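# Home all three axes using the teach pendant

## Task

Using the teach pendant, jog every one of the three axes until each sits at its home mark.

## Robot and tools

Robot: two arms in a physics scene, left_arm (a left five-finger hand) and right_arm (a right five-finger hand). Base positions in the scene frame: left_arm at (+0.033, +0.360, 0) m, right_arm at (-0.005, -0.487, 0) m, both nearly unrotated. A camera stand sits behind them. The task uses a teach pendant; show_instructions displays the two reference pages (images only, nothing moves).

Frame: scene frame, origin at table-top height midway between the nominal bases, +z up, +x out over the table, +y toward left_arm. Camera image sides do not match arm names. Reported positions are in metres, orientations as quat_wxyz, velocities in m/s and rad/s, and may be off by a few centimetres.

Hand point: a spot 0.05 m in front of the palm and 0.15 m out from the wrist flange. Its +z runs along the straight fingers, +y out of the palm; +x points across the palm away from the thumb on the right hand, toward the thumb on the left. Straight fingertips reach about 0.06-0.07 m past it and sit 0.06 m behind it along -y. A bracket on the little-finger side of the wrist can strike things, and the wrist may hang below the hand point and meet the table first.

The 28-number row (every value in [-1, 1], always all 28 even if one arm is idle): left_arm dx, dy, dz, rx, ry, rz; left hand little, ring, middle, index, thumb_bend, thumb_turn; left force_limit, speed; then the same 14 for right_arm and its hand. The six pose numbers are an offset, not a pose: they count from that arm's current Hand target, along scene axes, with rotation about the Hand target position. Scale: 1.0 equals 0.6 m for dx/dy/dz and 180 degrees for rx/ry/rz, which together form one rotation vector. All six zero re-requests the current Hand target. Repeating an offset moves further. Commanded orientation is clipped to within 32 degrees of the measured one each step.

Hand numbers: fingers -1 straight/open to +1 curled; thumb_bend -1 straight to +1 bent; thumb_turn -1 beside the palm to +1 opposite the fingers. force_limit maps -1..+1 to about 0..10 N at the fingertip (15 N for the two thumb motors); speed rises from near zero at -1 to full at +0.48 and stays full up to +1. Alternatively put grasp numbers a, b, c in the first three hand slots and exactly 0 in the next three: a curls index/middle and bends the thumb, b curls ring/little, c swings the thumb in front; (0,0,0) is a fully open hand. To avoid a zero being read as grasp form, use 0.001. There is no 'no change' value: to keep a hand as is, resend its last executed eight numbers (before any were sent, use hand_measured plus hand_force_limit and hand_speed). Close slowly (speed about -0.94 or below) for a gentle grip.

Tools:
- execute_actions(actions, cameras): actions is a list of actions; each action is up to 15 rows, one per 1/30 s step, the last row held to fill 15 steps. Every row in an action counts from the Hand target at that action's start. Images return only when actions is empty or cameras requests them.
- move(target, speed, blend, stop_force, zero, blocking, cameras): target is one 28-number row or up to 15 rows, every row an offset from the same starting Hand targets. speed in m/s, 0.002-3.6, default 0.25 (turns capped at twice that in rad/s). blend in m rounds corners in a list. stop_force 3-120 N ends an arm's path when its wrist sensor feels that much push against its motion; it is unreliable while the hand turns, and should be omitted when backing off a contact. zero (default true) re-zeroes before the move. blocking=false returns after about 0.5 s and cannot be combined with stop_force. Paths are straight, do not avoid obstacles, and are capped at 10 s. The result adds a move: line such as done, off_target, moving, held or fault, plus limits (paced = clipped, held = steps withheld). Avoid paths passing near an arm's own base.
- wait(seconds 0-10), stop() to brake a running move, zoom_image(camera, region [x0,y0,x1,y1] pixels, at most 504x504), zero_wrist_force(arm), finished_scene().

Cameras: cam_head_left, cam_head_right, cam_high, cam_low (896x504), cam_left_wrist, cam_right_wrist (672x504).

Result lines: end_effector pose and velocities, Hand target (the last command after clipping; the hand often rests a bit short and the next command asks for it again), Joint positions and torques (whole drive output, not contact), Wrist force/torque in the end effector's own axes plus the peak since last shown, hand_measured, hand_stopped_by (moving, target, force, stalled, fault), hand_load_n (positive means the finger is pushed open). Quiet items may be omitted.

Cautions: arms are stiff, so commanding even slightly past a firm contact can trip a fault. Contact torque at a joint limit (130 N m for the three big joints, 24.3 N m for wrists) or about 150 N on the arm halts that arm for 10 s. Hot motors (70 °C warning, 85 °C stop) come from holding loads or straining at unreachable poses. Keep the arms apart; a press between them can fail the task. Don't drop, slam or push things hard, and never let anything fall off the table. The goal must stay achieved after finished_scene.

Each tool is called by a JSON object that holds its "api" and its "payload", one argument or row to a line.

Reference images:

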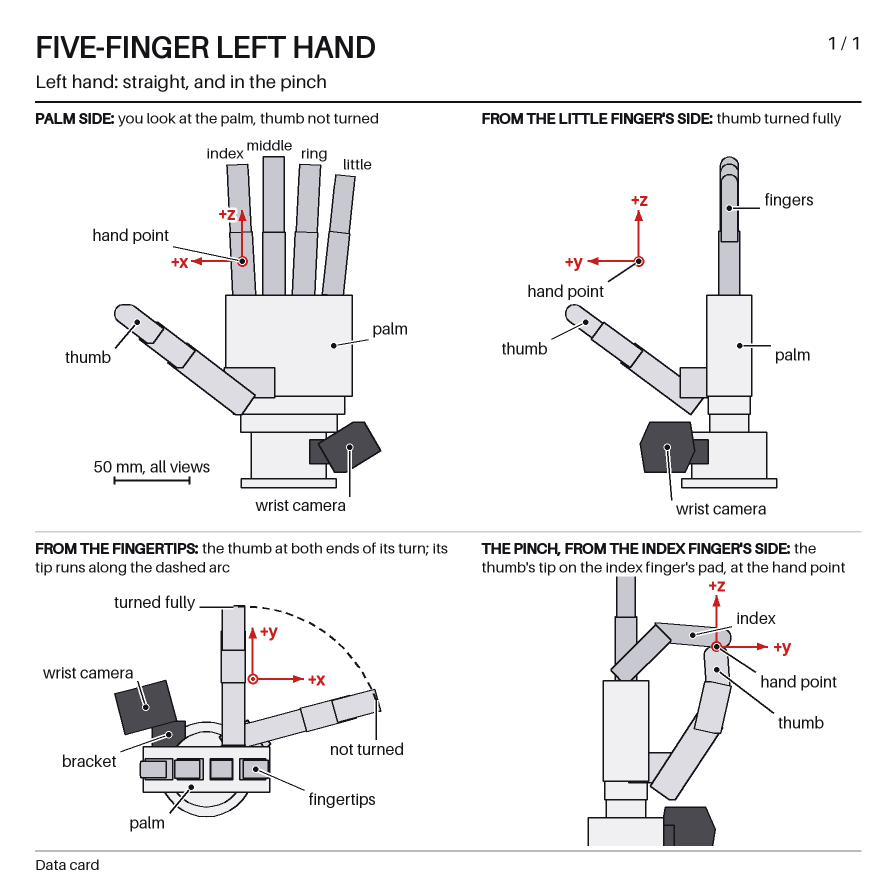

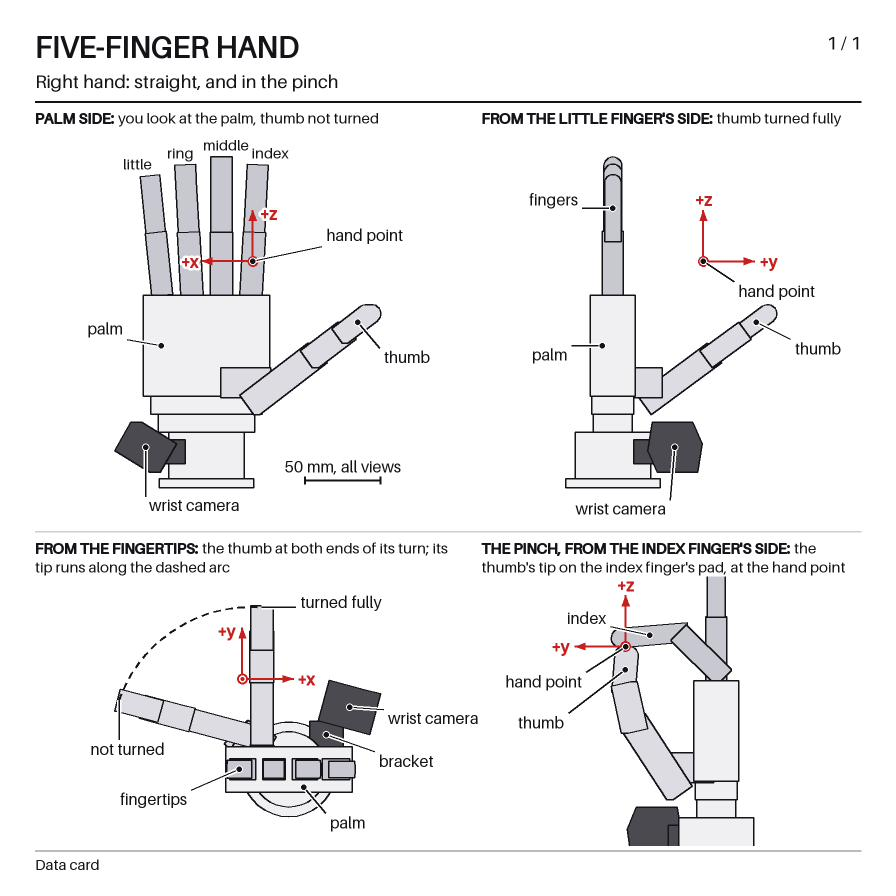

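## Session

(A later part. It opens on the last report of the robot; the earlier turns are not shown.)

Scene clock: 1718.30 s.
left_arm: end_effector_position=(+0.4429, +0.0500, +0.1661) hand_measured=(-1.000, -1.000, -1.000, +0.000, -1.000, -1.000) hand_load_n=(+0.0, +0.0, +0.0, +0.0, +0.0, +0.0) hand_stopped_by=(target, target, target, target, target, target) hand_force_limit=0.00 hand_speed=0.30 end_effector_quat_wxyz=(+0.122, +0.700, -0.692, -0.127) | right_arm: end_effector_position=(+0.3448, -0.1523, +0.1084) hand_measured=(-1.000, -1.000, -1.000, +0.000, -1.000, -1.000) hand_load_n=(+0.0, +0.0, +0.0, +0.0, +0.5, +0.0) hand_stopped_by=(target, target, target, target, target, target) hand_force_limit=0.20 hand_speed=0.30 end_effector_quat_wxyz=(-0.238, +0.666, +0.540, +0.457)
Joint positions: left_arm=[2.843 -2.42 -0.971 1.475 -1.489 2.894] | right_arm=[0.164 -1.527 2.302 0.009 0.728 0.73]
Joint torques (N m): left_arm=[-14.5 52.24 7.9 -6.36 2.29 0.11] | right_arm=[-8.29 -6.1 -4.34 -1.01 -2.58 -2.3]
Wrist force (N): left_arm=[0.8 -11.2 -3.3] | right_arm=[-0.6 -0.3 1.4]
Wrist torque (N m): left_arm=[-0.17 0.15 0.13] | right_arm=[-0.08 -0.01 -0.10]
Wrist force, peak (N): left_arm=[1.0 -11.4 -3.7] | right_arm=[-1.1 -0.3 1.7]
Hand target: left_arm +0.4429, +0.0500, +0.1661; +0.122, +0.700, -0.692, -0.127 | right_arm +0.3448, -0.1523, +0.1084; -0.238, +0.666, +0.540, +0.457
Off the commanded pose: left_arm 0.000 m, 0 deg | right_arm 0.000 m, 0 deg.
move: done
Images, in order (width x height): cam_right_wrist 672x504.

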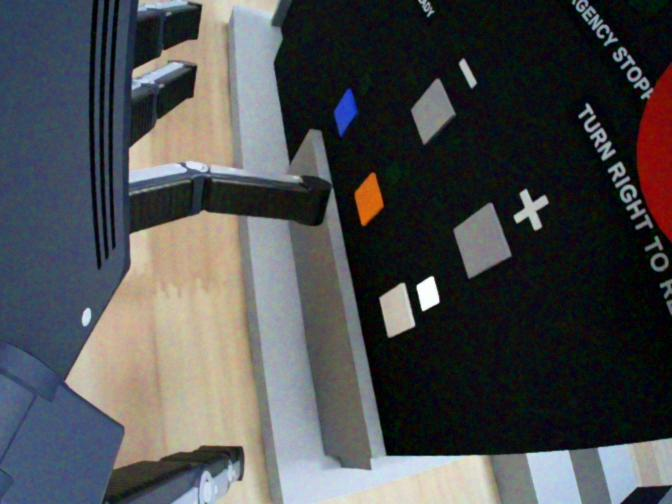

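{"api": "move", "payload": {
  "target": [0,0,0,0,0,0,-1,-1,-1,0.0,-1,-1,0,0.3,0.06,0,0,0,0,0,-1,-1,-1,0.0,-1,-1,0.2,0.3],
  "speed": 0.02,
  "stop_force": 3
}}

{"api": "move", "payload": {
  "target": [0,0,0,0,0,0,-1,-1,-1,0.0,-1,-1,0,0.3,0.0018,0,0,0,0,0,-1,-1,-1,0.0,-1,-1,0.2,0.3],
  "speed": 0.02,
  "cameras": ["cam_right_wrist"]
}}

{"api": "move", "payload": {
  "target": [0,0,0,0,0,0,-1,-1,-1,0.0,-1,-1,0,0.3,-0.04,0,0,0,0,0,-1,-1,-1,0.0,-1,-1,0.2,0.3],
  "speed": 0.1,
  "cameras": ["cam_right_wrist"]
}}

Scene clock: 1729.30 s.
left_arm: end_effector_position=(+0.4429, +0.0500, +0.1661) hand_measured=(-1.000, -1.000, -1.000, +0.000, -1.000, -1.000) hand_load_n=(+0.0, +0.0, +0.0, +0.5, +0.0, +0.0) hand_stopped_by=(target, target, target, target, target, target) hand_force_limit=0.00 hand_speed=0.30 end_effector_quat_wxyz=(+0.122, +0.700, -0.692, -0.127) | right_arm: end_effector_position=(+0.3666, -0.1523, +0.1084) hand_measured=(-1.000, -1.000, -1.000, +0.000, -1.000, -1.000) hand_load_n=(+0.0, +0.0, +0.0, +0.0, +0.0, +0.0) hand_stopped_by=(target, target, target, target, target, target) hand_force_limit=0.20 hand_speed=0.30 end_effector_quat_wxyz=(-0.238, +0.666, +0.540, +0.457)
Joint positions: left_arm=[2.843 -2.42 -0.971 1.475 -1.489 2.894] | right_arm=[0.151 -1.48 2.253 0.021 0.719 0.715]
Joint torques (N m): left_arm=[-12.54 51.48 7.62 -6.42 2.53 0.33] | right_arm=[7.78 -26.68 -6.06 -1.43 1.21 2.41]
Wrist force (N): left_arm=[0.8 -11.1 -3.1] | right_arm=[-0.3 -2.7 0.5]
Wrist torque (N m): left_arm=[-0.17 0.16 0.13] | right_arm=[-0.09 -0.07 -0.10]
Wrist force, peak (N): left_arm=[0.6 -11.5 -3.8] | right_arm=[-0.6 -4.3 0.0]
Hand target: left_arm +0.4429, +0.0500, +0.1661; +0.122, +0.700, -0.692, -0.127 | right_arm +0.3666, -0.1523, +0.1084; -0.238, +0.666, +0.540, +0.457 (not the last commanded pose)
Off the commanded pose: left_arm 0.000 m, 0 deg | right_arm 0.014 m, 0 deg.
move: contact (right_arm)

Scene clock: 1730.00 s.
left_arm: end_effector_position=(+0.4429, +0.0500, +0.1661) hand_measured=(-1.000, -1.000, -1.000, +0.000, -1.000, -1.000) hand_load_n=(+0.0, +0.0, +0.0, +0.5, +0.0, +0.0) hand_stopped_by=(target, target, target, target, target, target) hand_force_limit=0.00 hand_speed=0.30 end_effector_quat_wxyz=(+0.122, +0.700, -0.692, -0.127) | right_arm: end_effector_position=(+0.3677, -0.1523, +0.1084) hand_measured=(-1.000, -1.000, -1.000, +0.000, -1.000, -1.000) hand_load_n=(+0.0, +0.0, +0.0, -0.5, +0.0, +0.0) hand_stopped_by=(target, target, target, target, target, target) hand_force_limit=0.20 hand_speed=0.30 end_effector_quat_wxyz=(-0.238, +0.666, +0.540, +0.457)
Joint positions: left_arm=[2.843 -2.42 -0.971 1.475 -1.489 2.894] | right_arm=[0.15 -1.478 2.251 0.022 0.718 0.715]
Joint torques (N m): left_arm=[-13.48 53.46 8.11 -6.57 2.4 0.34] | right_arm=[-9.62 -8.45 -21.64 1.93 -2.11 -2.39]
Wrist force (N): left_arm=[0.7 -11.2 -3.8] | right_arm=[0.0 -4.2 -0.3]
Wrist torque (N m): left_arm=[-0.17 0.14 0.14] | right_arm=[-0.10 -0.05 -0.08]
Wrist force, peak (N): left_arm=[0.9 -11.2 -3.9] | right_arm=[-0.8 -4.7 -0.3]
Hand target: left_arm +0.4429, +0.0500, +0.1661; +0.122, +0.700, -0.692, -0.127 | right_arm +0.3677, -0.1523, +0.1084; -0.238, +0.666, +0.540, +0.457
Off the commanded pose: left_arm 0.000 m, 0 deg | right_arm 0.000 m, 0 deg.
move: done
Images, in order (width x height): cam_right_wrist 672x504.

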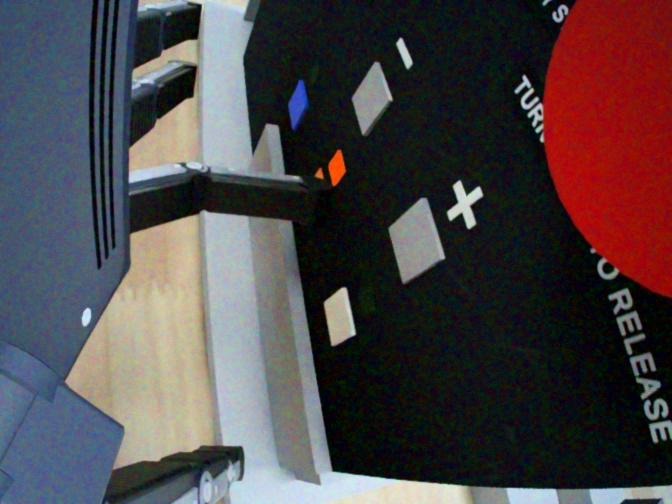

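Scene clock: 1730.90 s.
left_arm: end_effector_position=(+0.4429, +0.0500, +0.1661) hand_measured=(-1.000, -1.000, -1.000, +0.000, -1.000, -1.000) hand_load_n=(+0.0, +0.0, +0.0, +0.5, +0.0, +0.0) hand_stopped_by=(target, target, target, target, target, target) hand_force_limit=0.00 hand_speed=0.30 end_effector_quat_wxyz=(+0.122, +0.700, -0.692, -0.127) | right_arm: end_effector_position=(+0.3438, -0.1523, +0.1084) hand_measured=(-1.000, -1.000, -1.000, +0.000, -1.000, -1.000) hand_load_n=(+0.0, +0.5, +0.0, +0.0, +0.0, +0.0) hand_stopped_by=(target, target, target, target, target, target) hand_force_limit=0.20 hand_speed=0.30 end_effector_quat_wxyz=(-0.238, +0.666, +0.540, +0.457)
Joint positions: left_arm=[2.843 -2.42 -0.971 1.475 -1.489 2.894] | right_arm=[0.165 -1.529 2.305 0.008 0.728 0.73]
Joint torques (N m): left_arm=[-14.63 51.28 7.82 -6.18 2.77 0.46] | right_arm=[8.91 -24.12 -5.96 -1.17 0.91 2.54]
Wrist force (N): left_arm=[0.9 -11.2 -2.8] | right_arm=[-0.7 -0.1 1.5]
Wrist torque (N m): left_arm=[-0.16 0.14 0.13] | right_arm=[-0.05 -0.01 -0.19]
Wrist force, peak (N): left_arm=[0.8 -11.3 -3.8] | right_arm=[-0.8 -4.9 -0.2]
Hand target: left_arm +0.4429, +0.0500, +0.1661; +0.122, +0.700, -0.692, -0.127 | right_arm +0.3437, -0.1523, +0.1084; -0.238, +0.666, +0.540, +0.457
Off the commanded pose: left_arm 0.000 m, 0 deg | right_arm 0.000 m, 0 deg.
move: done
Images, in order (width x height): cam_right_wrist 672x504.

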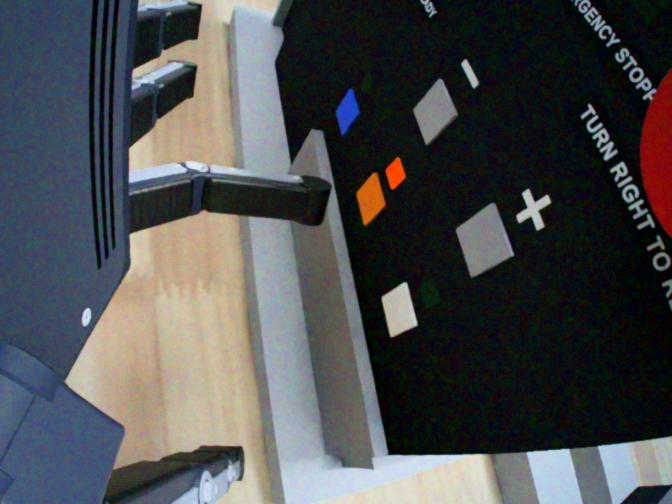

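{"api": "move", "payload": {
  "target": [
    [0,0,0,0,0,0,-1,-1,-1,0.0,-1,-1,0,0.3,0,-0.0617,0.0725,0,0,0,-1,-1,-1,0.0,-1,-1,0.2,0.3],
    [0,0,0,0,0,0,-1,-1,-1,0.0,-1,-1,0,0.3,0.028,-0.0617,0.0725,0,0,0,-1,-1,-1,0.0,-1,-1,0.2,0.3]
  ],
  "speed": 0.1,
  "blend": [0.003,0],
  "cameras": ["cam_right_wrist"]
}}

{"api": "move", "payload": {
  "target": [0,0,0,0,0,0,-1,-1,-1,0.0,-1,-1,0,0.3,0.01,0,0,0,0,0,-1,-1,-1,0.0,-1,-1,0.2,0.3],
  "speed": 0.02
}}

{"api": "wait", "payload": {
  "seconds": 1.0
}}

{"api": "move", "payload": {
  "target": [0,0,0,0,0,0,-1,-1,-1,0.0,-1,-1,0,0.3,-0.01,0,0,0,0,0,-1,-1,-1,0.0,-1,-1,0.2,0.3],
  "speed": 0.1,
  "cameras": ["cam_head_right", "cam_head_left"]
}}

{"api": "zoom_image", "payload": {
  "camera": "cam_head_left",
  "region": [410, 255, 480, 305]
}}

Scene clock: 1741.27 s.
left_arm: end_effector_position=(+0.4429, +0.0500, +0.1661) hand_measured=(-1.000, -1.000, -1.000, +0.000, -1.000, -1.000) hand_load_n=(+0.0, +0.0, +0.0, +0.5, +0.0, +0.0) hand_stopped_by=(target, target, target, target, target, target) hand_force_limit=0.00 hand_speed=0.30 end_effector_quat_wxyz=(+0.122, +0.700, -0.692, -0.127) | right_arm: end_effector_position=(+0.3604, -0.1893, +0.1519) hand_measured=(-1.000, -1.000, -1.000, +0.000, -1.000, -1.000) hand_load_n=(+0.0, -0.5, +0.0, +0.0, +0.0, +0.0) hand_stopped_by=(target, target, target, target, target, target) hand_force_limit=0.20 hand_speed=0.30 end_effector_quat_wxyz=(-0.238, +0.666, +0.540, +0.457)
Joint positions: left_arm=[2.843 -2.42 -0.971 1.475 -1.489 2.894] | right_arm=[-0.006 -1.589 2.26 0.276 0.617 0.522]
Joint torques (N m): left_arm=[-13.69 51.45 7.55 -6.52 2.35 0.44] | right_arm=[-8.97 -4.56 -23.1 3.08 -3.08 -2.52]
Wrist force (N): left_arm=[0.7 -11.1 -3.5] | right_arm=[-0.3 -0.1 1.3]
Wrist torque (N m): left_arm=[-0.17 0.16 0.13] | right_arm=[-0.06 -0.04 -0.08]
Wrist force, peak (N): left_arm=[0.8 -11.5 -3.7] | right_arm=[-0.8 -0.4 1.8]
Hand target: left_arm +0.4429, +0.0500, +0.1661; +0.122, +0.700, -0.692, -0.127 | right_arm +0.3605, -0.1893, +0.1519; -0.238, +0.666, +0.540, +0.457
Off the commanded pose: left_arm 0.000 m, 0 deg | right_arm 0.000 m, 0 deg.
move: done
Images, in order (width x height): cam_right_wrist 672x504.

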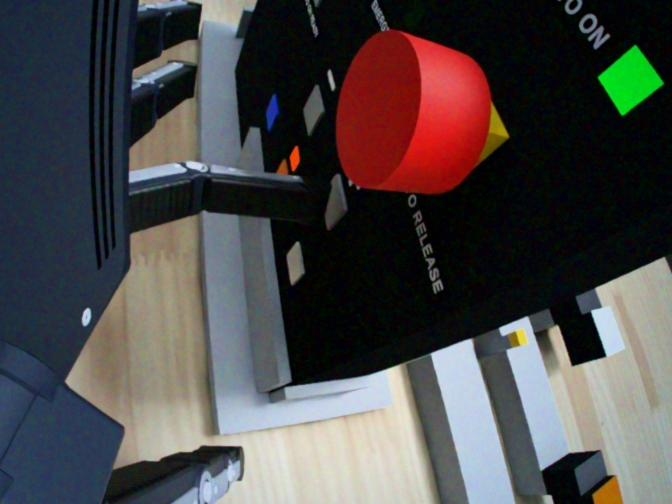

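Scene clock: 1742.03 s.
left_arm: end_effector_position=(+0.4429, +0.0500, +0.1661) hand_measured=(-1.000, -1.000, -1.000, +0.000, -1.000, -1.000) hand_load_n=(+0.0, +0.0, +0.5, +0.5, +0.0, +0.0) hand_stopped_by=(target, target, target, target, target, target) hand_force_limit=0.00 hand_speed=0.30 end_effector_quat_wxyz=(+0.122, +0.700, -0.692, -0.127) | right_arm: end_effector_position=(+0.3664, -0.1893, +0.1519) hand_measured=(-1.000, -1.000, -1.000, +0.000, -1.000, -1.000) hand_load_n=(+0.0, +0.0, +0.0, -0.5, +0.0, +0.0) hand_stopped_by=(target, target, target, target, target, target) hand_force_limit=0.20 hand_speed=0.30 end_effector_quat_wxyz=(-0.238, +0.666, +0.540, +0.457)
Joint positions: left_arm=[2.843 -2.42 -0.971 1.475 -1.489 2.894] | right_arm=[-0.006 -1.575 2.245 0.276 0.617 0.522]
Joint torques (N m): left_arm=[-13.9 51.24 7.19 -6.67 2.26 0.5] | right_arm=[7.58 -3.93 -23.71 -1.21 0.92 2.38]
Wrist force (N): left_arm=[0.9 -11.2 -3.5] | right_arm=[-0.2 -3.9 -0.4]
Wrist torque (N m): left_arm=[-0.18 0.12 0.14] | right_arm=[-0.11 -0.08 -0.13]
Wrist force, peak (N): left_arm=[0.8 -11.3 -3.8] | right_arm=[-0.9 -3.9 -0.1]
Hand target: left_arm +0.4429, +0.0500, +0.1661; +0.122, +0.700, -0.692, -0.127 | right_arm +0.3665, -0.1893, +0.1519; -0.238, +0.666, +0.540, +0.457
Off the commanded pose: left_arm 0.000 m, 0 deg | right_arm 0.000 m, 0 deg.
move: done

Scene clock: 1743.03 s.
left_arm: end_effector_position=(+0.4429, +0.0500, +0.1661) hand_measured=(-1.000, -1.000, -1.000, +0.000, -1.000, -1.000) hand_load_n=(+0.0, +0.0, +0.0, +0.5, +0.0, +0.0) hand_stopped_by=(target, target, target, target, target, target) hand_force_limit=0.00 hand_speed=0.30 end_effector_quat_wxyz=(+0.122, +0.700, -0.692, -0.127) | right_arm: end_effector_position=(+0.3665, -0.1893, +0.1519) hand_measured=(-1.000, -1.000, -1.000, +0.000, -1.000, -1.000) hand_load_n=(+0.0, +0.0, +0.0, -0.5, +0.0, +0.0) hand_stopped_by=(target, target, target, target, target, target) hand_force_limit=0.20 hand_speed=0.30 end_effector_quat_wxyz=(-0.238, +0.666, +0.540, +0.457)
Joint positions: left_arm=[2.843 -2.42 -0.971 1.475 -1.489 2.894] | right_arm=[-0.005 -1.574 2.245 0.276 0.617 0.522]
Joint torques (N m): left_arm=[-12.78 49.82 6.62 -6.31 2.51 0.54] | right_arm=[7.52 -4.3 -23 -1.36 1.12 2.38]
Wrist force (N): left_arm=[0.9 -11.2 -2.9] | right_arm=[-1.1 -4.4 -0.3]
Wrist torque (N m): left_arm=[-0.17 0.13 0.14] | right_arm=[-0.11 -0.05 -0.14]
Wrist force, peak (N): left_arm=[0.7 -11.4 -3.7] | right_arm=[-1.3 -4.5 -0.5]
Hand target: left_arm +0.4429, +0.0500, +0.1661; +0.122, +0.700, -0.692, -0.127 | right_arm +0.3665, -0.1893, +0.1519; -0.238, +0.666, +0.540, +0.457
Off the commanded pose: left_arm 0.000 m, 0 deg | right_arm 0.000 m, 0 deg.
wait: 1.00 s; at rest by 0.17 s

Scene clock: 1743.80 s.
left_arm: end_effector_position=(+0.4429, +0.0500, +0.1661) hand_measured=(-1.000, -1.000, -1.000, +0.000, -1.000, -1.000) hand_load_n=(+0.0, +0.0, +0.0, +0.5, +0.0, +0.0) hand_stopped_by=(target, target, target, target, target, target) hand_force_limit=0.00 hand_speed=0.30 end_effector_quat_wxyz=(+0.122, +0.700, -0.692, -0.127) | right_arm: end_effector_position=(+0.3606, -0.1893, +0.1519) hand_measured=(-1.000, -1.000, -1.000, +0.000, -1.000, -1.000) hand_load_n=(+0.0, +0.0, +0.5, +0.0, +0.0, +0.0) hand_stopped_by=(target, target, target, target, target, target) hand_force_limit=0.20 hand_speed=0.30 end_effector_quat_wxyz=(-0.238, +0.666, +0.540, +0.457)
Joint positions: left_arm=[2.843 -2.42 -0.971 1.475 -1.489 2.894] | right_arm=[-0.006 -1.588 2.259 0.277 0.617 0.522]
Joint torques (N m): left_arm=[-14.24 50.56 7.74 -6.42 2.52 0.67] | right_arm=[-9.09 -23.81 -6.49 3.27 -2.87 -2.3]
Wrist force (N): left_arm=[0.9 -11.3 -3.0] | right_arm=[-0.3 -0.1 1.4]
Wrist torque (N m): left_arm=[-0.18 0.13 0.14] | right_arm=[-0.06 -0.04 -0.07]
Wrist force, peak (N): left_arm=[0.8 -11.3 -3.8] | right_arm=[-0.8 -4.4 -0.6]
Hand target: left_arm +0.4429, +0.0500, +0.1661; +0.122, +0.700, -0.692, -0.127 | right_arm +0.3605, -0.1893, +0.1519; -0.238, +0.666, +0.540, +0.457
Off the commanded pose: left_arm 0.000 m, 0 deg | right_arm 0.000 m, 0 deg.
move: done
Images, in order (width x height): cam_head_left 896x504, cam_head_right 896x504.

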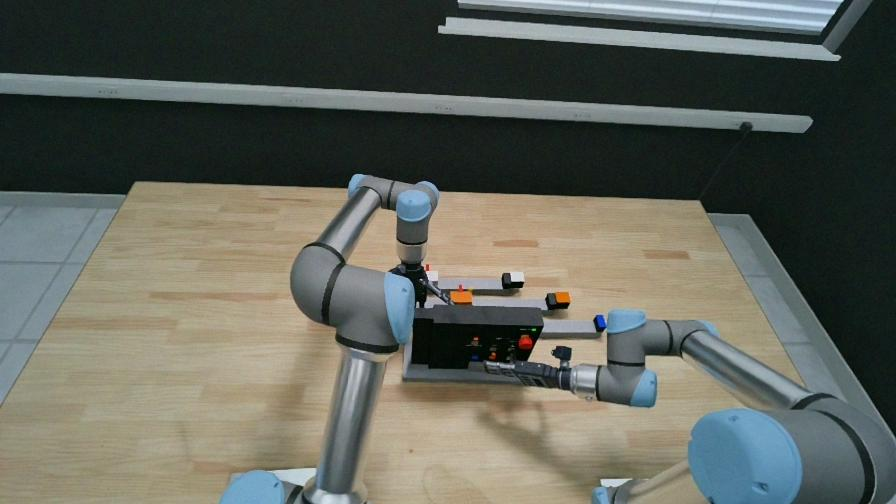

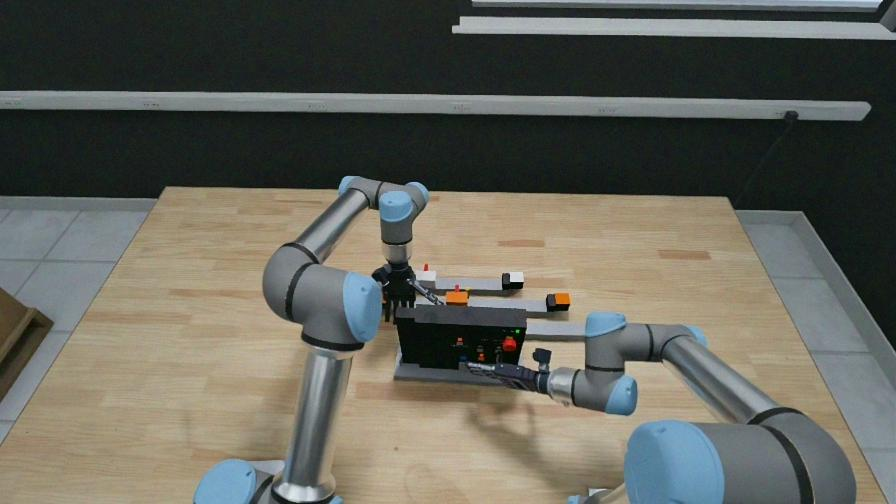

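Scaled by 7.200 from the camera's 896x504 image, which has a finer 1280x720 frame.

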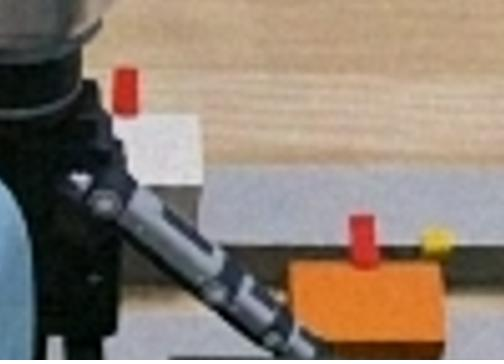

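{"api": "move", "payload": {
  "target": [0,0,0,0,0,0,-1,-1,-1,0.0,-1,-1,0,0.3,0.01,0,0,0,0,0,-1,-1,-1,0.0,-1,-1,0.2,0.3],
  "speed": 0.02
}}

{"api": "wait", "payload": {
  "seconds": 4.5
}}

{"api": "move", "payload": {
  "target": [0,0,0,0,0,0,-1,-1,-1,0.0,-1,-1,0,0.3,-0.01,0,0,0,0,0,-1,-1,-1,0.0,-1,-1,0.2,0.3],
  "speed": 0.1,
  "cameras": ["cam_head_right", "cam_head_left", "cam_low"]
}}

{"api": "zoom_image", "payload": {
  "camera": "cam_head_left",
  "region": [445, 275, 485, 305]
}}

{"api": "zoom_image", "payload": {
  "camera": "cam_head_right",
  "region": [445, 275, 485, 305]
}}

{"api": "zoom_image", "payload": {
  "camera": "cam_low",
  "region": [400, 285, 560, 345]
}}

Scene clock: 1755.53 s.
left_arm: end_effector_position=(+0.4429, +0.0500, +0.1661) hand_measured=(-1.000, -1.000, -1.000, +0.000, -1.000, -1.000) hand_load_n=(+0.5, +0.0, +0.0, +0.5, +0.0, +0.0) hand_stopped_by=(target, target, target, target, target, target) hand_force_limit=0.00 hand_speed=0.30 end_effector_quat_wxyz=(+0.122, +0.700, -0.692, -0.127) | right_arm: end_effector_position=(+0.3664, -0.1893, +0.1519) hand_measured=(-1.000, -1.000, -1.000, +0.000, -1.000, -1.000) hand_load_n=(+0.0, +0.0, +0.0, -0.5, +0.0, +0.0) hand_stopped_by=(target, target, target, target, target, target) hand_force_limit=0.20 hand_speed=0.30 end_effector_quat_wxyz=(-0.238, +0.666, +0.540, +0.457)
Joint positions: left_arm=[2.843 -2.42 -0.971 1.475 -1.489 2.894] | right_arm=[-0.006 -1.575 2.245 0.276 0.617 0.522]
Joint torques (N m): left_arm=[-14.54 50.23 8.36 -6.56 2.37 0.49] | right_arm=[7.07 -5.07 -20.93 -1.05 1.07 2.38]
Wrist force (N): left_arm=[0.9 -11.0 -3.7] | right_arm=[0.3 -4.0 -0.3]
Wrist torque (N m): left_arm=[-0.13 0.11 0.14] | right_arm=[-0.12 -0.09 -0.13]
Wrist force, peak (N): left_arm=[0.7 -11.4 -3.9] | right_arm=[-0.6 -4.0 -0.2]
Hand target: left_arm +0.4429, +0.0500, +0.1661; +0.122, +0.700, -0.692, -0.127 | right_arm +0.3665, -0.1893, +0.1519; -0.238, +0.666, +0.540, +0.457
Off the commanded pose: left_arm 0.000 m, 0 deg | right_arm 0.000 m, 0 deg.
move: done

Scene clock: 1760.03 s.
left_arm: end_effector_position=(+0.4429, +0.0500, +0.1661) hand_measured=(-1.000, -1.000, -1.000, +0.000, -1.000, -1.000) hand_load_n=(+0.0, +0.0, +0.0, +0.0, +0.0, +0.0) hand_stopped_by=(target, target, target, target, target, target) hand_force_limit=0.00 hand_speed=0.30 end_effector_quat_wxyz=(+0.122, +0.700, -0.692, -0.127) | right_arm: end_effector_position=(+0.3665, -0.1893, +0.1519) hand_measured=(-1.000, -1.000, -1.000, +0.000, -1.000, -1.000) hand_load_n=(+0.0, +0.0, +0.0, -1.0, +0.0, -0.5) hand_stopped_by=(target, target, target, target, target, target) hand_force_limit=0.20 hand_speed=0.30 end_effector_quat_wxyz=(-0.238, +0.666, +0.540, +0.457)
Joint positions: left_arm=[2.843 -2.42 -0.971 1.475 -1.489 2.894] | right_arm=[-0.005 -1.574 2.245 0.276 0.617 0.522]
Joint torques (N m): left_arm=[-13.14 50.74 6.83 -6.5 2.43 0.78] | right_arm=[7.1 -4.78 -23.17 -1.24 1.12 2.3]
Wrist force (N): left_arm=[1.0 -11.2 -3.3] | right_arm=[-0.2 -4.3 -0.4]
Wrist torque (N m): left_arm=[-0.18 0.12 0.15] | right_arm=[-0.11 -0.06 -0.14]
Wrist force, peak (N): left_arm=[0.9 -11.4 -3.8] | right_arm=[-0.8 -4.7 -0.5]
Hand target: left_arm +0.4429, +0.0500, +0.1661; +0.122, +0.700, -0.692, -0.127 | right_arm +0.3665, -0.1893, +0.1519; -0.238, +0.666, +0.540, +0.457
Off the commanded pose: left_arm 0.000 m, 0 deg | right_arm 0.000 m, 0 deg.
wait: 4.50 s; at rest by 0.17 s

Scene clock: 1760.80 s.
left_arm: end_effector_position=(+0.4429, +0.0500, +0.1661) hand_measured=(-1.000, -1.000, -1.000, +0.000, -1.000, -1.000) hand_load_n=(+0.0, +0.0, +0.0, +0.5, +0.0, +0.0) hand_stopped_by=(target, target, target, target, target, target) hand_force_limit=0.00 hand_speed=0.30 end_effector_quat_wxyz=(+0.122, +0.700, -0.692, -0.127) | right_arm: end_effector_position=(+0.3606, -0.1893, +0.1519) hand_measured=(-1.000, -1.000, -1.000, +0.000, -1.000, -1.000) hand_load_n=(+0.0, +0.0, +0.0, +0.0, +0.0, +0.0) hand_stopped_by=(target, target, target, target, target, target) hand_force_limit=0.20 hand_speed=0.30 end_effector_quat_wxyz=(-0.238, +0.666, +0.540, +0.457)
Joint positions: left_arm=[2.843 -2.42 -0.971 1.475 -1.489 2.894] | right_arm=[-0.006 -1.588 2.259 0.277 0.617 0.522]
Joint torques (N m): left_arm=[-13.52 49.65 7.44 -6.21 2.26 1.08] | right_arm=[-7.91 -22.47 -6.02 3.25 -2.86 -2.32]
Wrist force (N): left_arm=[0.7 -11.0 -3.2] | right_arm=[-0.2 -0.2 1.6]
Wrist torque (N m): left_arm=[-0.15 0.15 0.13] | right_arm=[-0.09 -0.06 -0.07]
Wrist force, peak (N): left_arm=[0.7 -11.3 -3.8] | right_arm=[-0.7 -4.5 -0.2]
Hand target: left_arm +0.4429, +0.0500, +0.1661; +0.122, +0.700, -0.692, -0.127 | right_arm +0.3605, -0.1893, +0.1519; -0.238, +0.666, +0.540, +0.457
Off the commanded pose: left_arm 0.000 m, 0 deg | right_arm 0.000 m, 0 deg.
move: done
Images, in order (width x height): cam_head_left 896x504, cam_head_right 896x504, cam_low 896x504.

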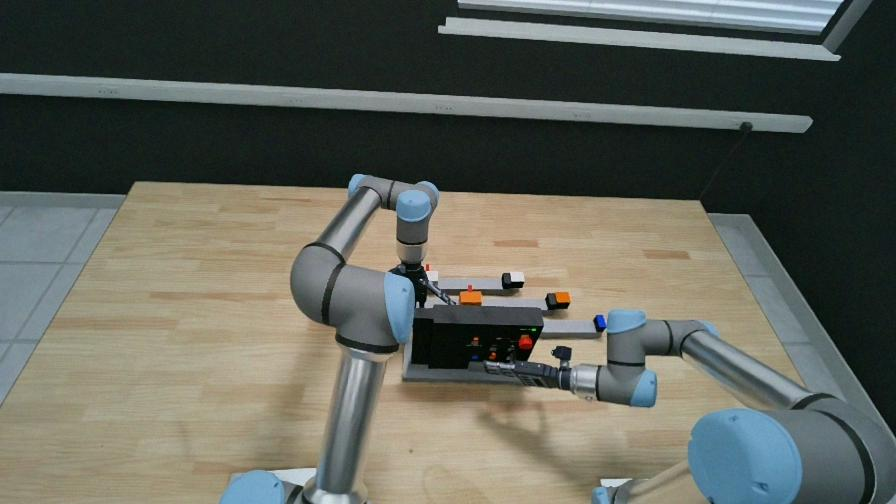

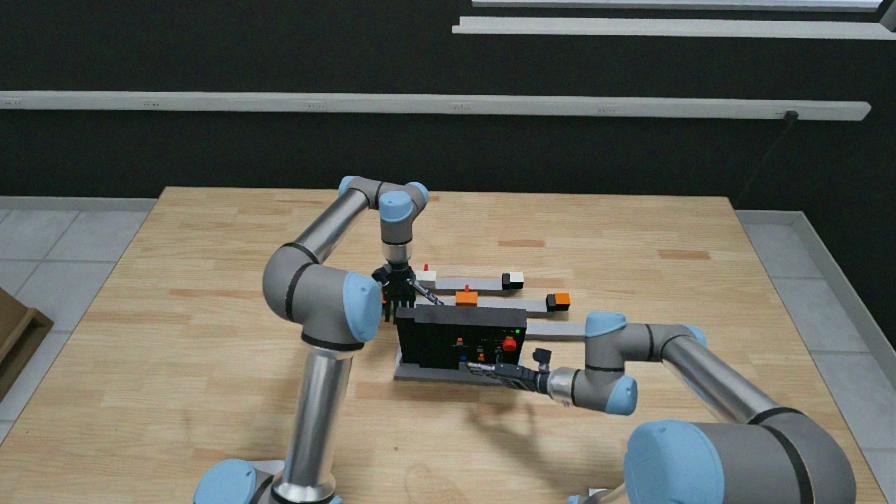

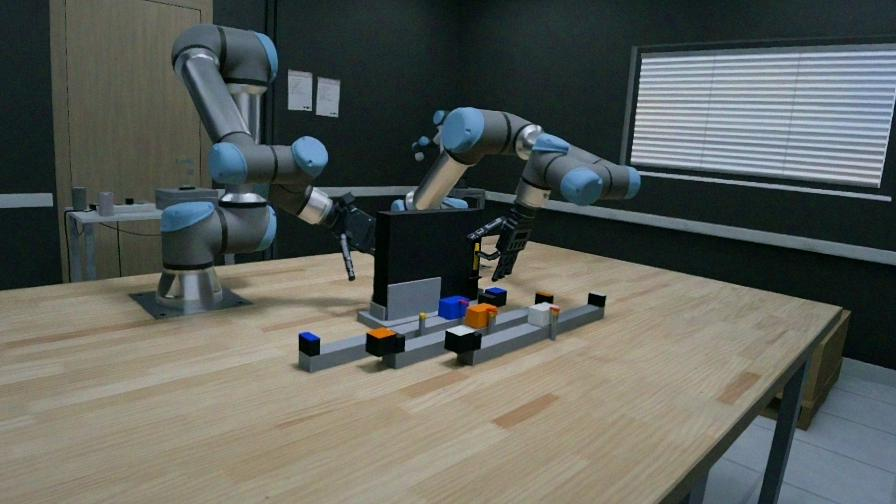

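Scaled by 12.600 from the camera's 896x504 image, which has a finer 1280x720 frame.

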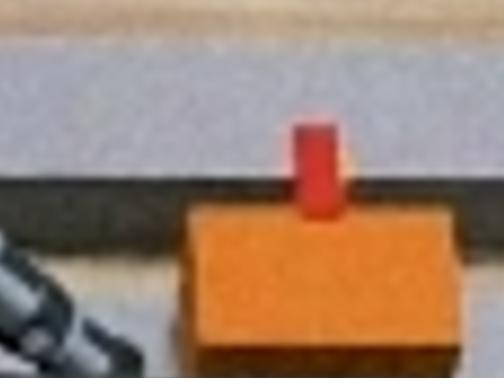

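Scaled by 12.600 from the camera's 896x504 image, which has a finer 1280x720 frame.

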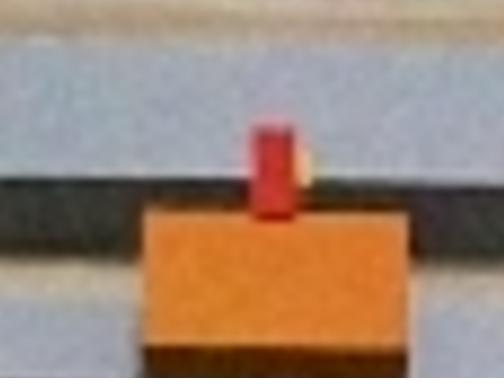

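Scaled by 3.150 from the camera's 896x504 image, which has a finer 1280x720 frame.

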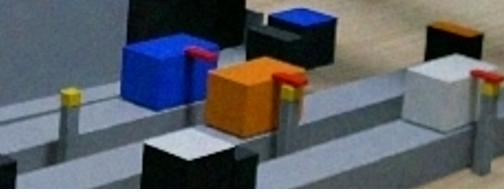

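{"api": "move", "payload": {
  "target": [0,0,0,0,0,0,-1,-1,-1,0.0,-1,-1,0,0.3,0.01,0,0,0,0,0,-1,-1,-1,0.0,-1,-1,0.2,0.3],
  "speed": 0.02
}}

{"api": "wait", "payload": {
  "seconds": 0.3
}}

{"api": "move", "payload": {
  "target": [0,0,0,0,0,0,-1,-1,-1,0.0,-1,-1,0,0.3,-0.01,0,0,0,0,0,-1,-1,-1,0.0,-1,-1,0.2,0.3],
  "speed": 0.1,
  "cameras": ["cam_head_right", "cam_head_left", "cam_low"]
}}

{"api": "zoom_image", "payload": {
  "camera": "cam_head_left",
  "region": [445, 275, 485, 305]
}}

{"api": "zoom_image", "payload": {
  "camera": "cam_head_right",
  "region": [445, 275, 485, 305]
}}

{"api": "zoom_image", "payload": {
  "camera": "cam_low",
  "region": [465, 295, 515, 345]
}}

Scene clock: 1774.03 s.
left_arm: end_effector_position=(+0.4429, +0.0500, +0.1661) hand_measured=(-1.000, -1.000, -1.000, +0.000, -1.000, -1.000) hand_load_n=(+0.0, +0.0, +0.0, +0.5, +0.0, +0.0) hand_stopped_by=(target, target, target, target, target, target) hand_force_limit=0.00 hand_speed=0.30 end_effector_quat_wxyz=(+0.122, +0.700, -0.692, -0.127) | right_arm: end_effector_position=(+0.3664, -0.1893, +0.1519) hand_measured=(-1.000, -1.000, -1.000, +0.000, -1.000, -1.000) hand_load_n=(+0.0, +0.0, +0.0, -0.5, +0.0, +0.0) hand_stopped_by=(target, target, target, target, target, target) hand_force_limit=0.20 hand_speed=0.30 end_effector_quat_wxyz=(-0.238, +0.666, +0.540, +0.457)
Joint positions: left_arm=[2.843 -2.42 -0.971 1.475 -1.489 2.894] | right_arm=[-0.006 -1.575 2.245 0.276 0.617 0.522]
Joint torques (N m): left_arm=[-12.65 50.36 6.97 -6.37 2.28 0.73] | right_arm=[7.38 -4.48 -23.09 -0.98 1.11 2.34]
Wrist force (N): left_arm=[1.0 -11.1 -3.0] | right_arm=[-0.4 -3.9 -0.4]
Wrist torque (N m): left_arm=[-0.16 0.12 0.14] | right_arm=[-0.06 -0.07 -0.13]
Wrist force, peak (N): left_arm=[0.8 -11.4 -3.9] | right_arm=[-0.5 -4.1 -0.2]
Hand target: left_arm +0.4429, +0.0500, +0.1661; +0.122, +0.700, -0.692, -0.127 | right_arm +0.3665, -0.1893, +0.1519; -0.238, +0.666, +0.540, +0.457
Off the commanded pose: left_arm 0.000 m, 0 deg | right_arm 0.000 m, 0 deg.
move: done

Scene clock: 1774.33 s.
left_arm: end_effector_position=(+0.4429, +0.0500, +0.1661) hand_measured=(-1.000, -1.000, -1.000, +0.000, -1.000, -1.000) hand_load_n=(+0.0, +0.0, +0.0, +0.5, +0.0, +0.0) hand_stopped_by=(target, target, target, target, target, target) hand_force_limit=0.00 hand_speed=0.30 end_effector_quat_wxyz=(+0.122, +0.700, -0.692, -0.127) | right_arm: end_effector_position=(+0.3665, -0.1893, +0.1519) hand_measured=(-1.000, -1.000, -1.000, +0.000, -1.000, -1.000) hand_load_n=(+0.0, +0.0, +0.0, -0.5, +0.0, +0.0) hand_stopped_by=(target, target, target, target, target, target) hand_force_limit=0.20 hand_speed=0.30 end_effector_quat_wxyz=(-0.238, +0.666, +0.540, +0.457)
Joint positions: left_arm=[2.843 -2.42 -0.971 1.475 -1.489 2.894] | right_arm=[-0.005 -1.574 2.245 0.276 0.617 0.522]
Joint torques (N m): left_arm=[-12.02 50.18 9.31 -6.4 2.18 0.65] | right_arm=[7.47 -4.52 -22.86 -1.16 1.07 2.39]
Wrist force (N): left_arm=[0.8 -11.2 -3.5] | right_arm=[-0.2 -4.2 -0.5]
Wrist torque (N m): left_arm=[-0.17 0.14 0.13] | right_arm=[-0.11 -0.05 -0.14]
Wrist force, peak (N): left_arm=[0.8 -11.4 -3.6] | right_arm=[-0.3 -4.6 -0.5]
Hand target: left_arm +0.4429, +0.0500, +0.1661; +0.122, +0.700, -0.692, -0.127 | right_arm +0.3665, -0.1893, +0.1519; -0.238, +0.666, +0.540, +0.457
Off the commanded pose: left_arm 0.000 m, 0 deg | right_arm 0.000 m, 0 deg.
wait: 0.30 s; at rest by 0.17 s

Scene clock: 1775.10 s.
left_arm: end_effector_position=(+0.4429, +0.0500, +0.1661) hand_measured=(-1.000, -1.000, -1.000, +0.000, -1.000, -1.000) hand_load_n=(+0.0, +0.0, +0.0, +0.5, +0.0, +0.0) hand_stopped_by=(target, target, target, target, target, target) hand_force_limit=0.00 hand_speed=0.30 end_effector_quat_wxyz=(+0.122, +0.700, -0.692, -0.127) | right_arm: end_effector_position=(+0.3606, -0.1893, +0.1519) hand_measured=(-1.000, -1.000, -1.000, +0.000, -1.000, -1.000) hand_load_n=(+0.0, +0.0, +0.0, +0.0, +0.0, +0.0) hand_stopped_by=(target, target, target, target, target, target) hand_force_limit=0.20 hand_speed=0.30 end_effector_quat_wxyz=(-0.238, +0.666, +0.540, +0.457)
Joint positions: left_arm=[2.843 -2.42 -0.971 1.475 -1.489 2.894] | right_arm=[-0.006 -1.588 2.259 0.277 0.617 0.522]
Joint torques (N m): left_arm=[-13.52 50.95 7.63 -6.56 2.09 0.83] | right_arm=[-9.25 -22.73 -5.68 3.21 -2.77 -2.32]
Wrist force (N): left_arm=[0.8 -11.2 -3.7] | right_arm=[-0.1 -0.3 1.7]
Wrist torque (N m): left_arm=[-0.17 0.13 0.14] | right_arm=[-0.11 -0.08 -0.07]
Wrist force, peak (N): left_arm=[0.8 -11.4 -3.6] | right_arm=[-0.7 -4.6 -0.2]
Hand target: left_arm +0.4429, +0.0500, +0.1661; +0.122, +0.700, -0.692, -0.127 | right_arm +0.3605, -0.1893, +0.1519; -0.238, +0.666, +0.540, +0.457
Off the commanded pose: left_arm 0.000 m, 0 deg | right_arm 0.000 m, 0 deg.
move: done
Images, in order (width x height): cam_head_left 896x504, cam_head_right 896x504, cam_low 896x504.

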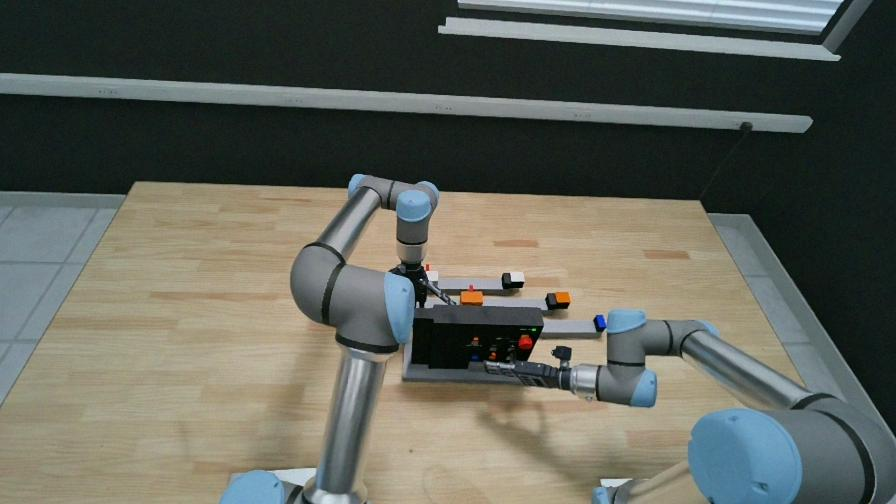

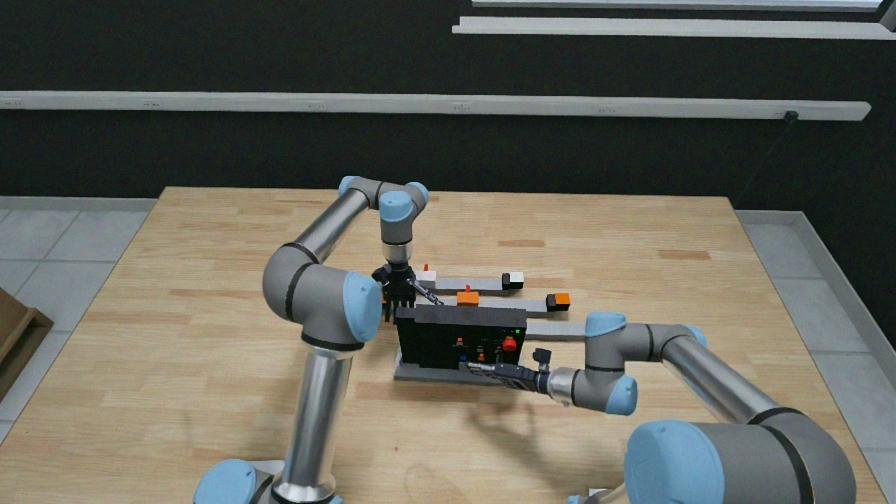

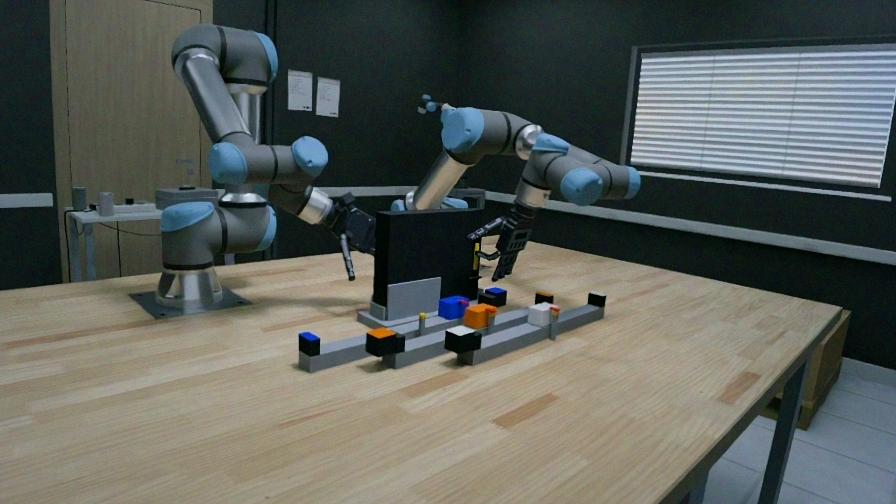

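Scaled by 12.600 from the camera's 896x504 image, which has a finer 1280x720 frame.

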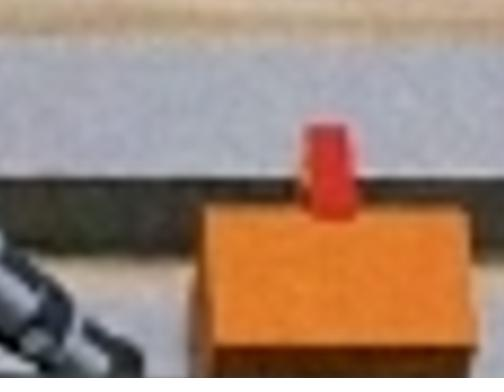

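Scaled by 12.600 from the camera's 896x504 image, which has a finer 1280x720 frame.

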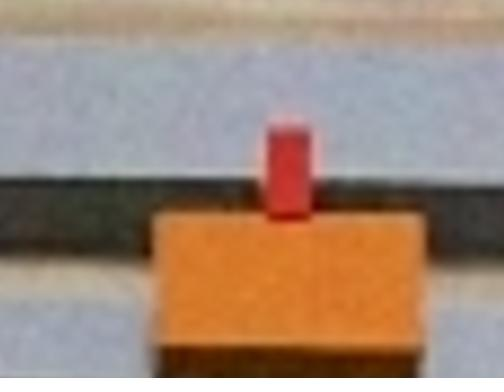

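Scaled by 10.080 from the camera's 896x504 image, which has a finer 1280x720 frame.

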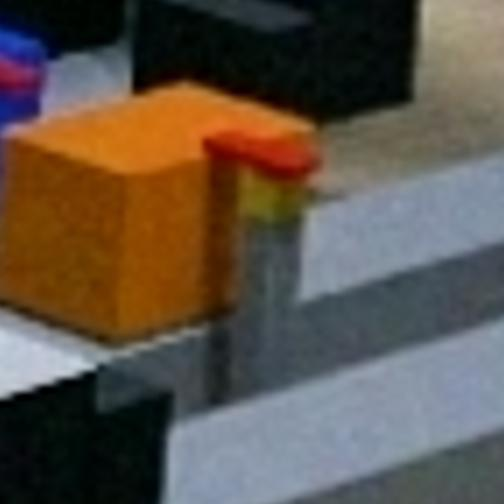

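{"api": "move", "payload": {
  "target": [
    [0,0,0,0,0,0,-1,-1,-1,0.0,-1,-1,0,0.3,-0.026,0,0,0,0,0,-1,-1,-1,0.0,-1,-1,0.2,0.3],
    [0,0,0,0,0,0,-1,-1,-1,0.0,-1,-1,0,0.3,-0.026,0.1358,-0.0715,0,0,0,-1,-1,-1,0.0,-1,-1,0.2,0.3]
  ],
  "speed": 0.15,
  "blend": [0.003,0],
  "cameras": ["cam_right_wrist", "cam_left_wrist"]
}}

{"api": "zoom_image", "payload": {
  "camera": "cam_left_wrist",
  "region": [480, 260, 672, 504]
}}

Scene clock: 1788.50 s.
left_arm: end_effector_position=(+0.4429, +0.0500, +0.1661) hand_measured=(-1.000, -1.000, -1.000, +0.000, -1.000, -1.000) hand_load_n=(+0.0, +0.0, +0.0, +0.5, +0.0, +0.0) hand_stopped_by=(target, target, target, target, target, target) hand_force_limit=0.00 hand_speed=0.30 end_effector_quat_wxyz=(+0.122, +0.700, -0.692, -0.127) | right_arm: end_effector_position=(+0.3449, -0.1079, +0.1090) hand_measured=(-1.000, -1.000, -1.000, +0.000, -1.000, -1.000) hand_load_n=(+0.0, +0.0, +0.0, +0.0, +0.0, +0.0) hand_stopped_by=(target, target, target, target, target, target) hand_force_limit=0.20 hand_speed=0.30 end_effector_quat_wxyz=(-0.238, +0.666, +0.540, +0.457)
Joint positions: left_arm=[2.843 -2.42 -0.971 1.475 -1.489 2.894] | right_arm=[0.34 -1.487 2.23 -0.074 0.86 0.893]
Joint torques (N m): left_arm=[-13.53 49.62 7.73 -6.53 2.3 0.73] | right_arm=[7.78 -8.54 -21.62 -1.43 1.14 2.5]
Wrist force (N): left_arm=[0.7 -11.2 -3.3] | right_arm=[-0.5 0.0 1.2]
Wrist torque (N m): left_arm=[-0.16 0.16 0.13] | right_arm=[-0.06 -0.03 -0.18]
Wrist force, peak (N): left_arm=[0.6 -11.4 -3.9] | right_arm=[-0.6 -0.6 2.0]
Hand target: left_arm +0.4429, +0.0500, +0.1661; +0.122, +0.700, -0.692, -0.127 | right_arm +0.3449, -0.1078, +0.1090; -0.238, +0.666, +0.540, +0.457
Off the commanded pose: left_arm 0.000 m, 0 deg | right_arm 0.000 m, 0 deg.
move: done
Images, in order (width x height): cam_left_wrist 672x504, cam_right_wrist 672x504.

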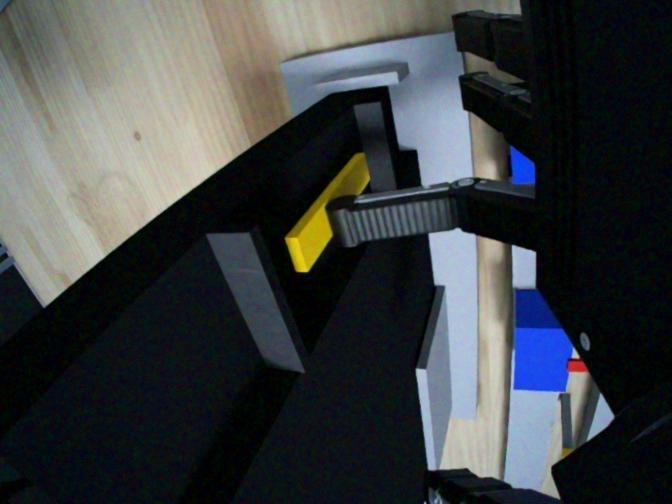

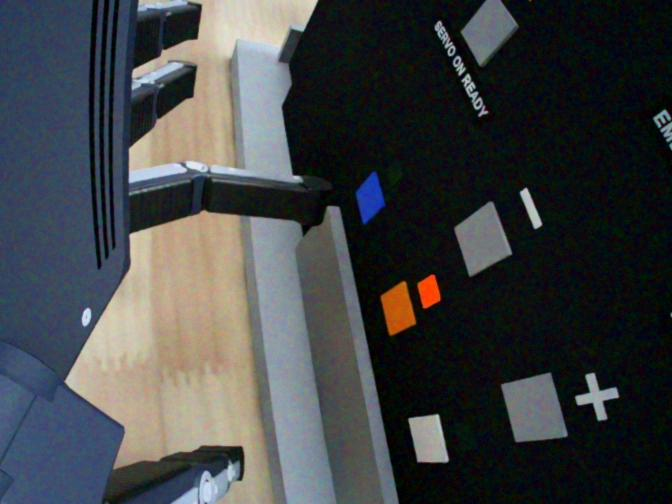

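Scaled by 2.066 from the camera's 672x504 image, which has a finer 960x720 frame.

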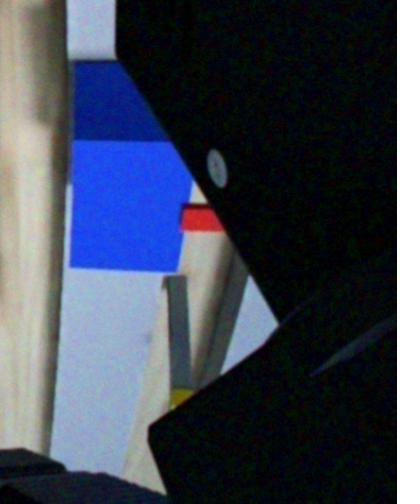

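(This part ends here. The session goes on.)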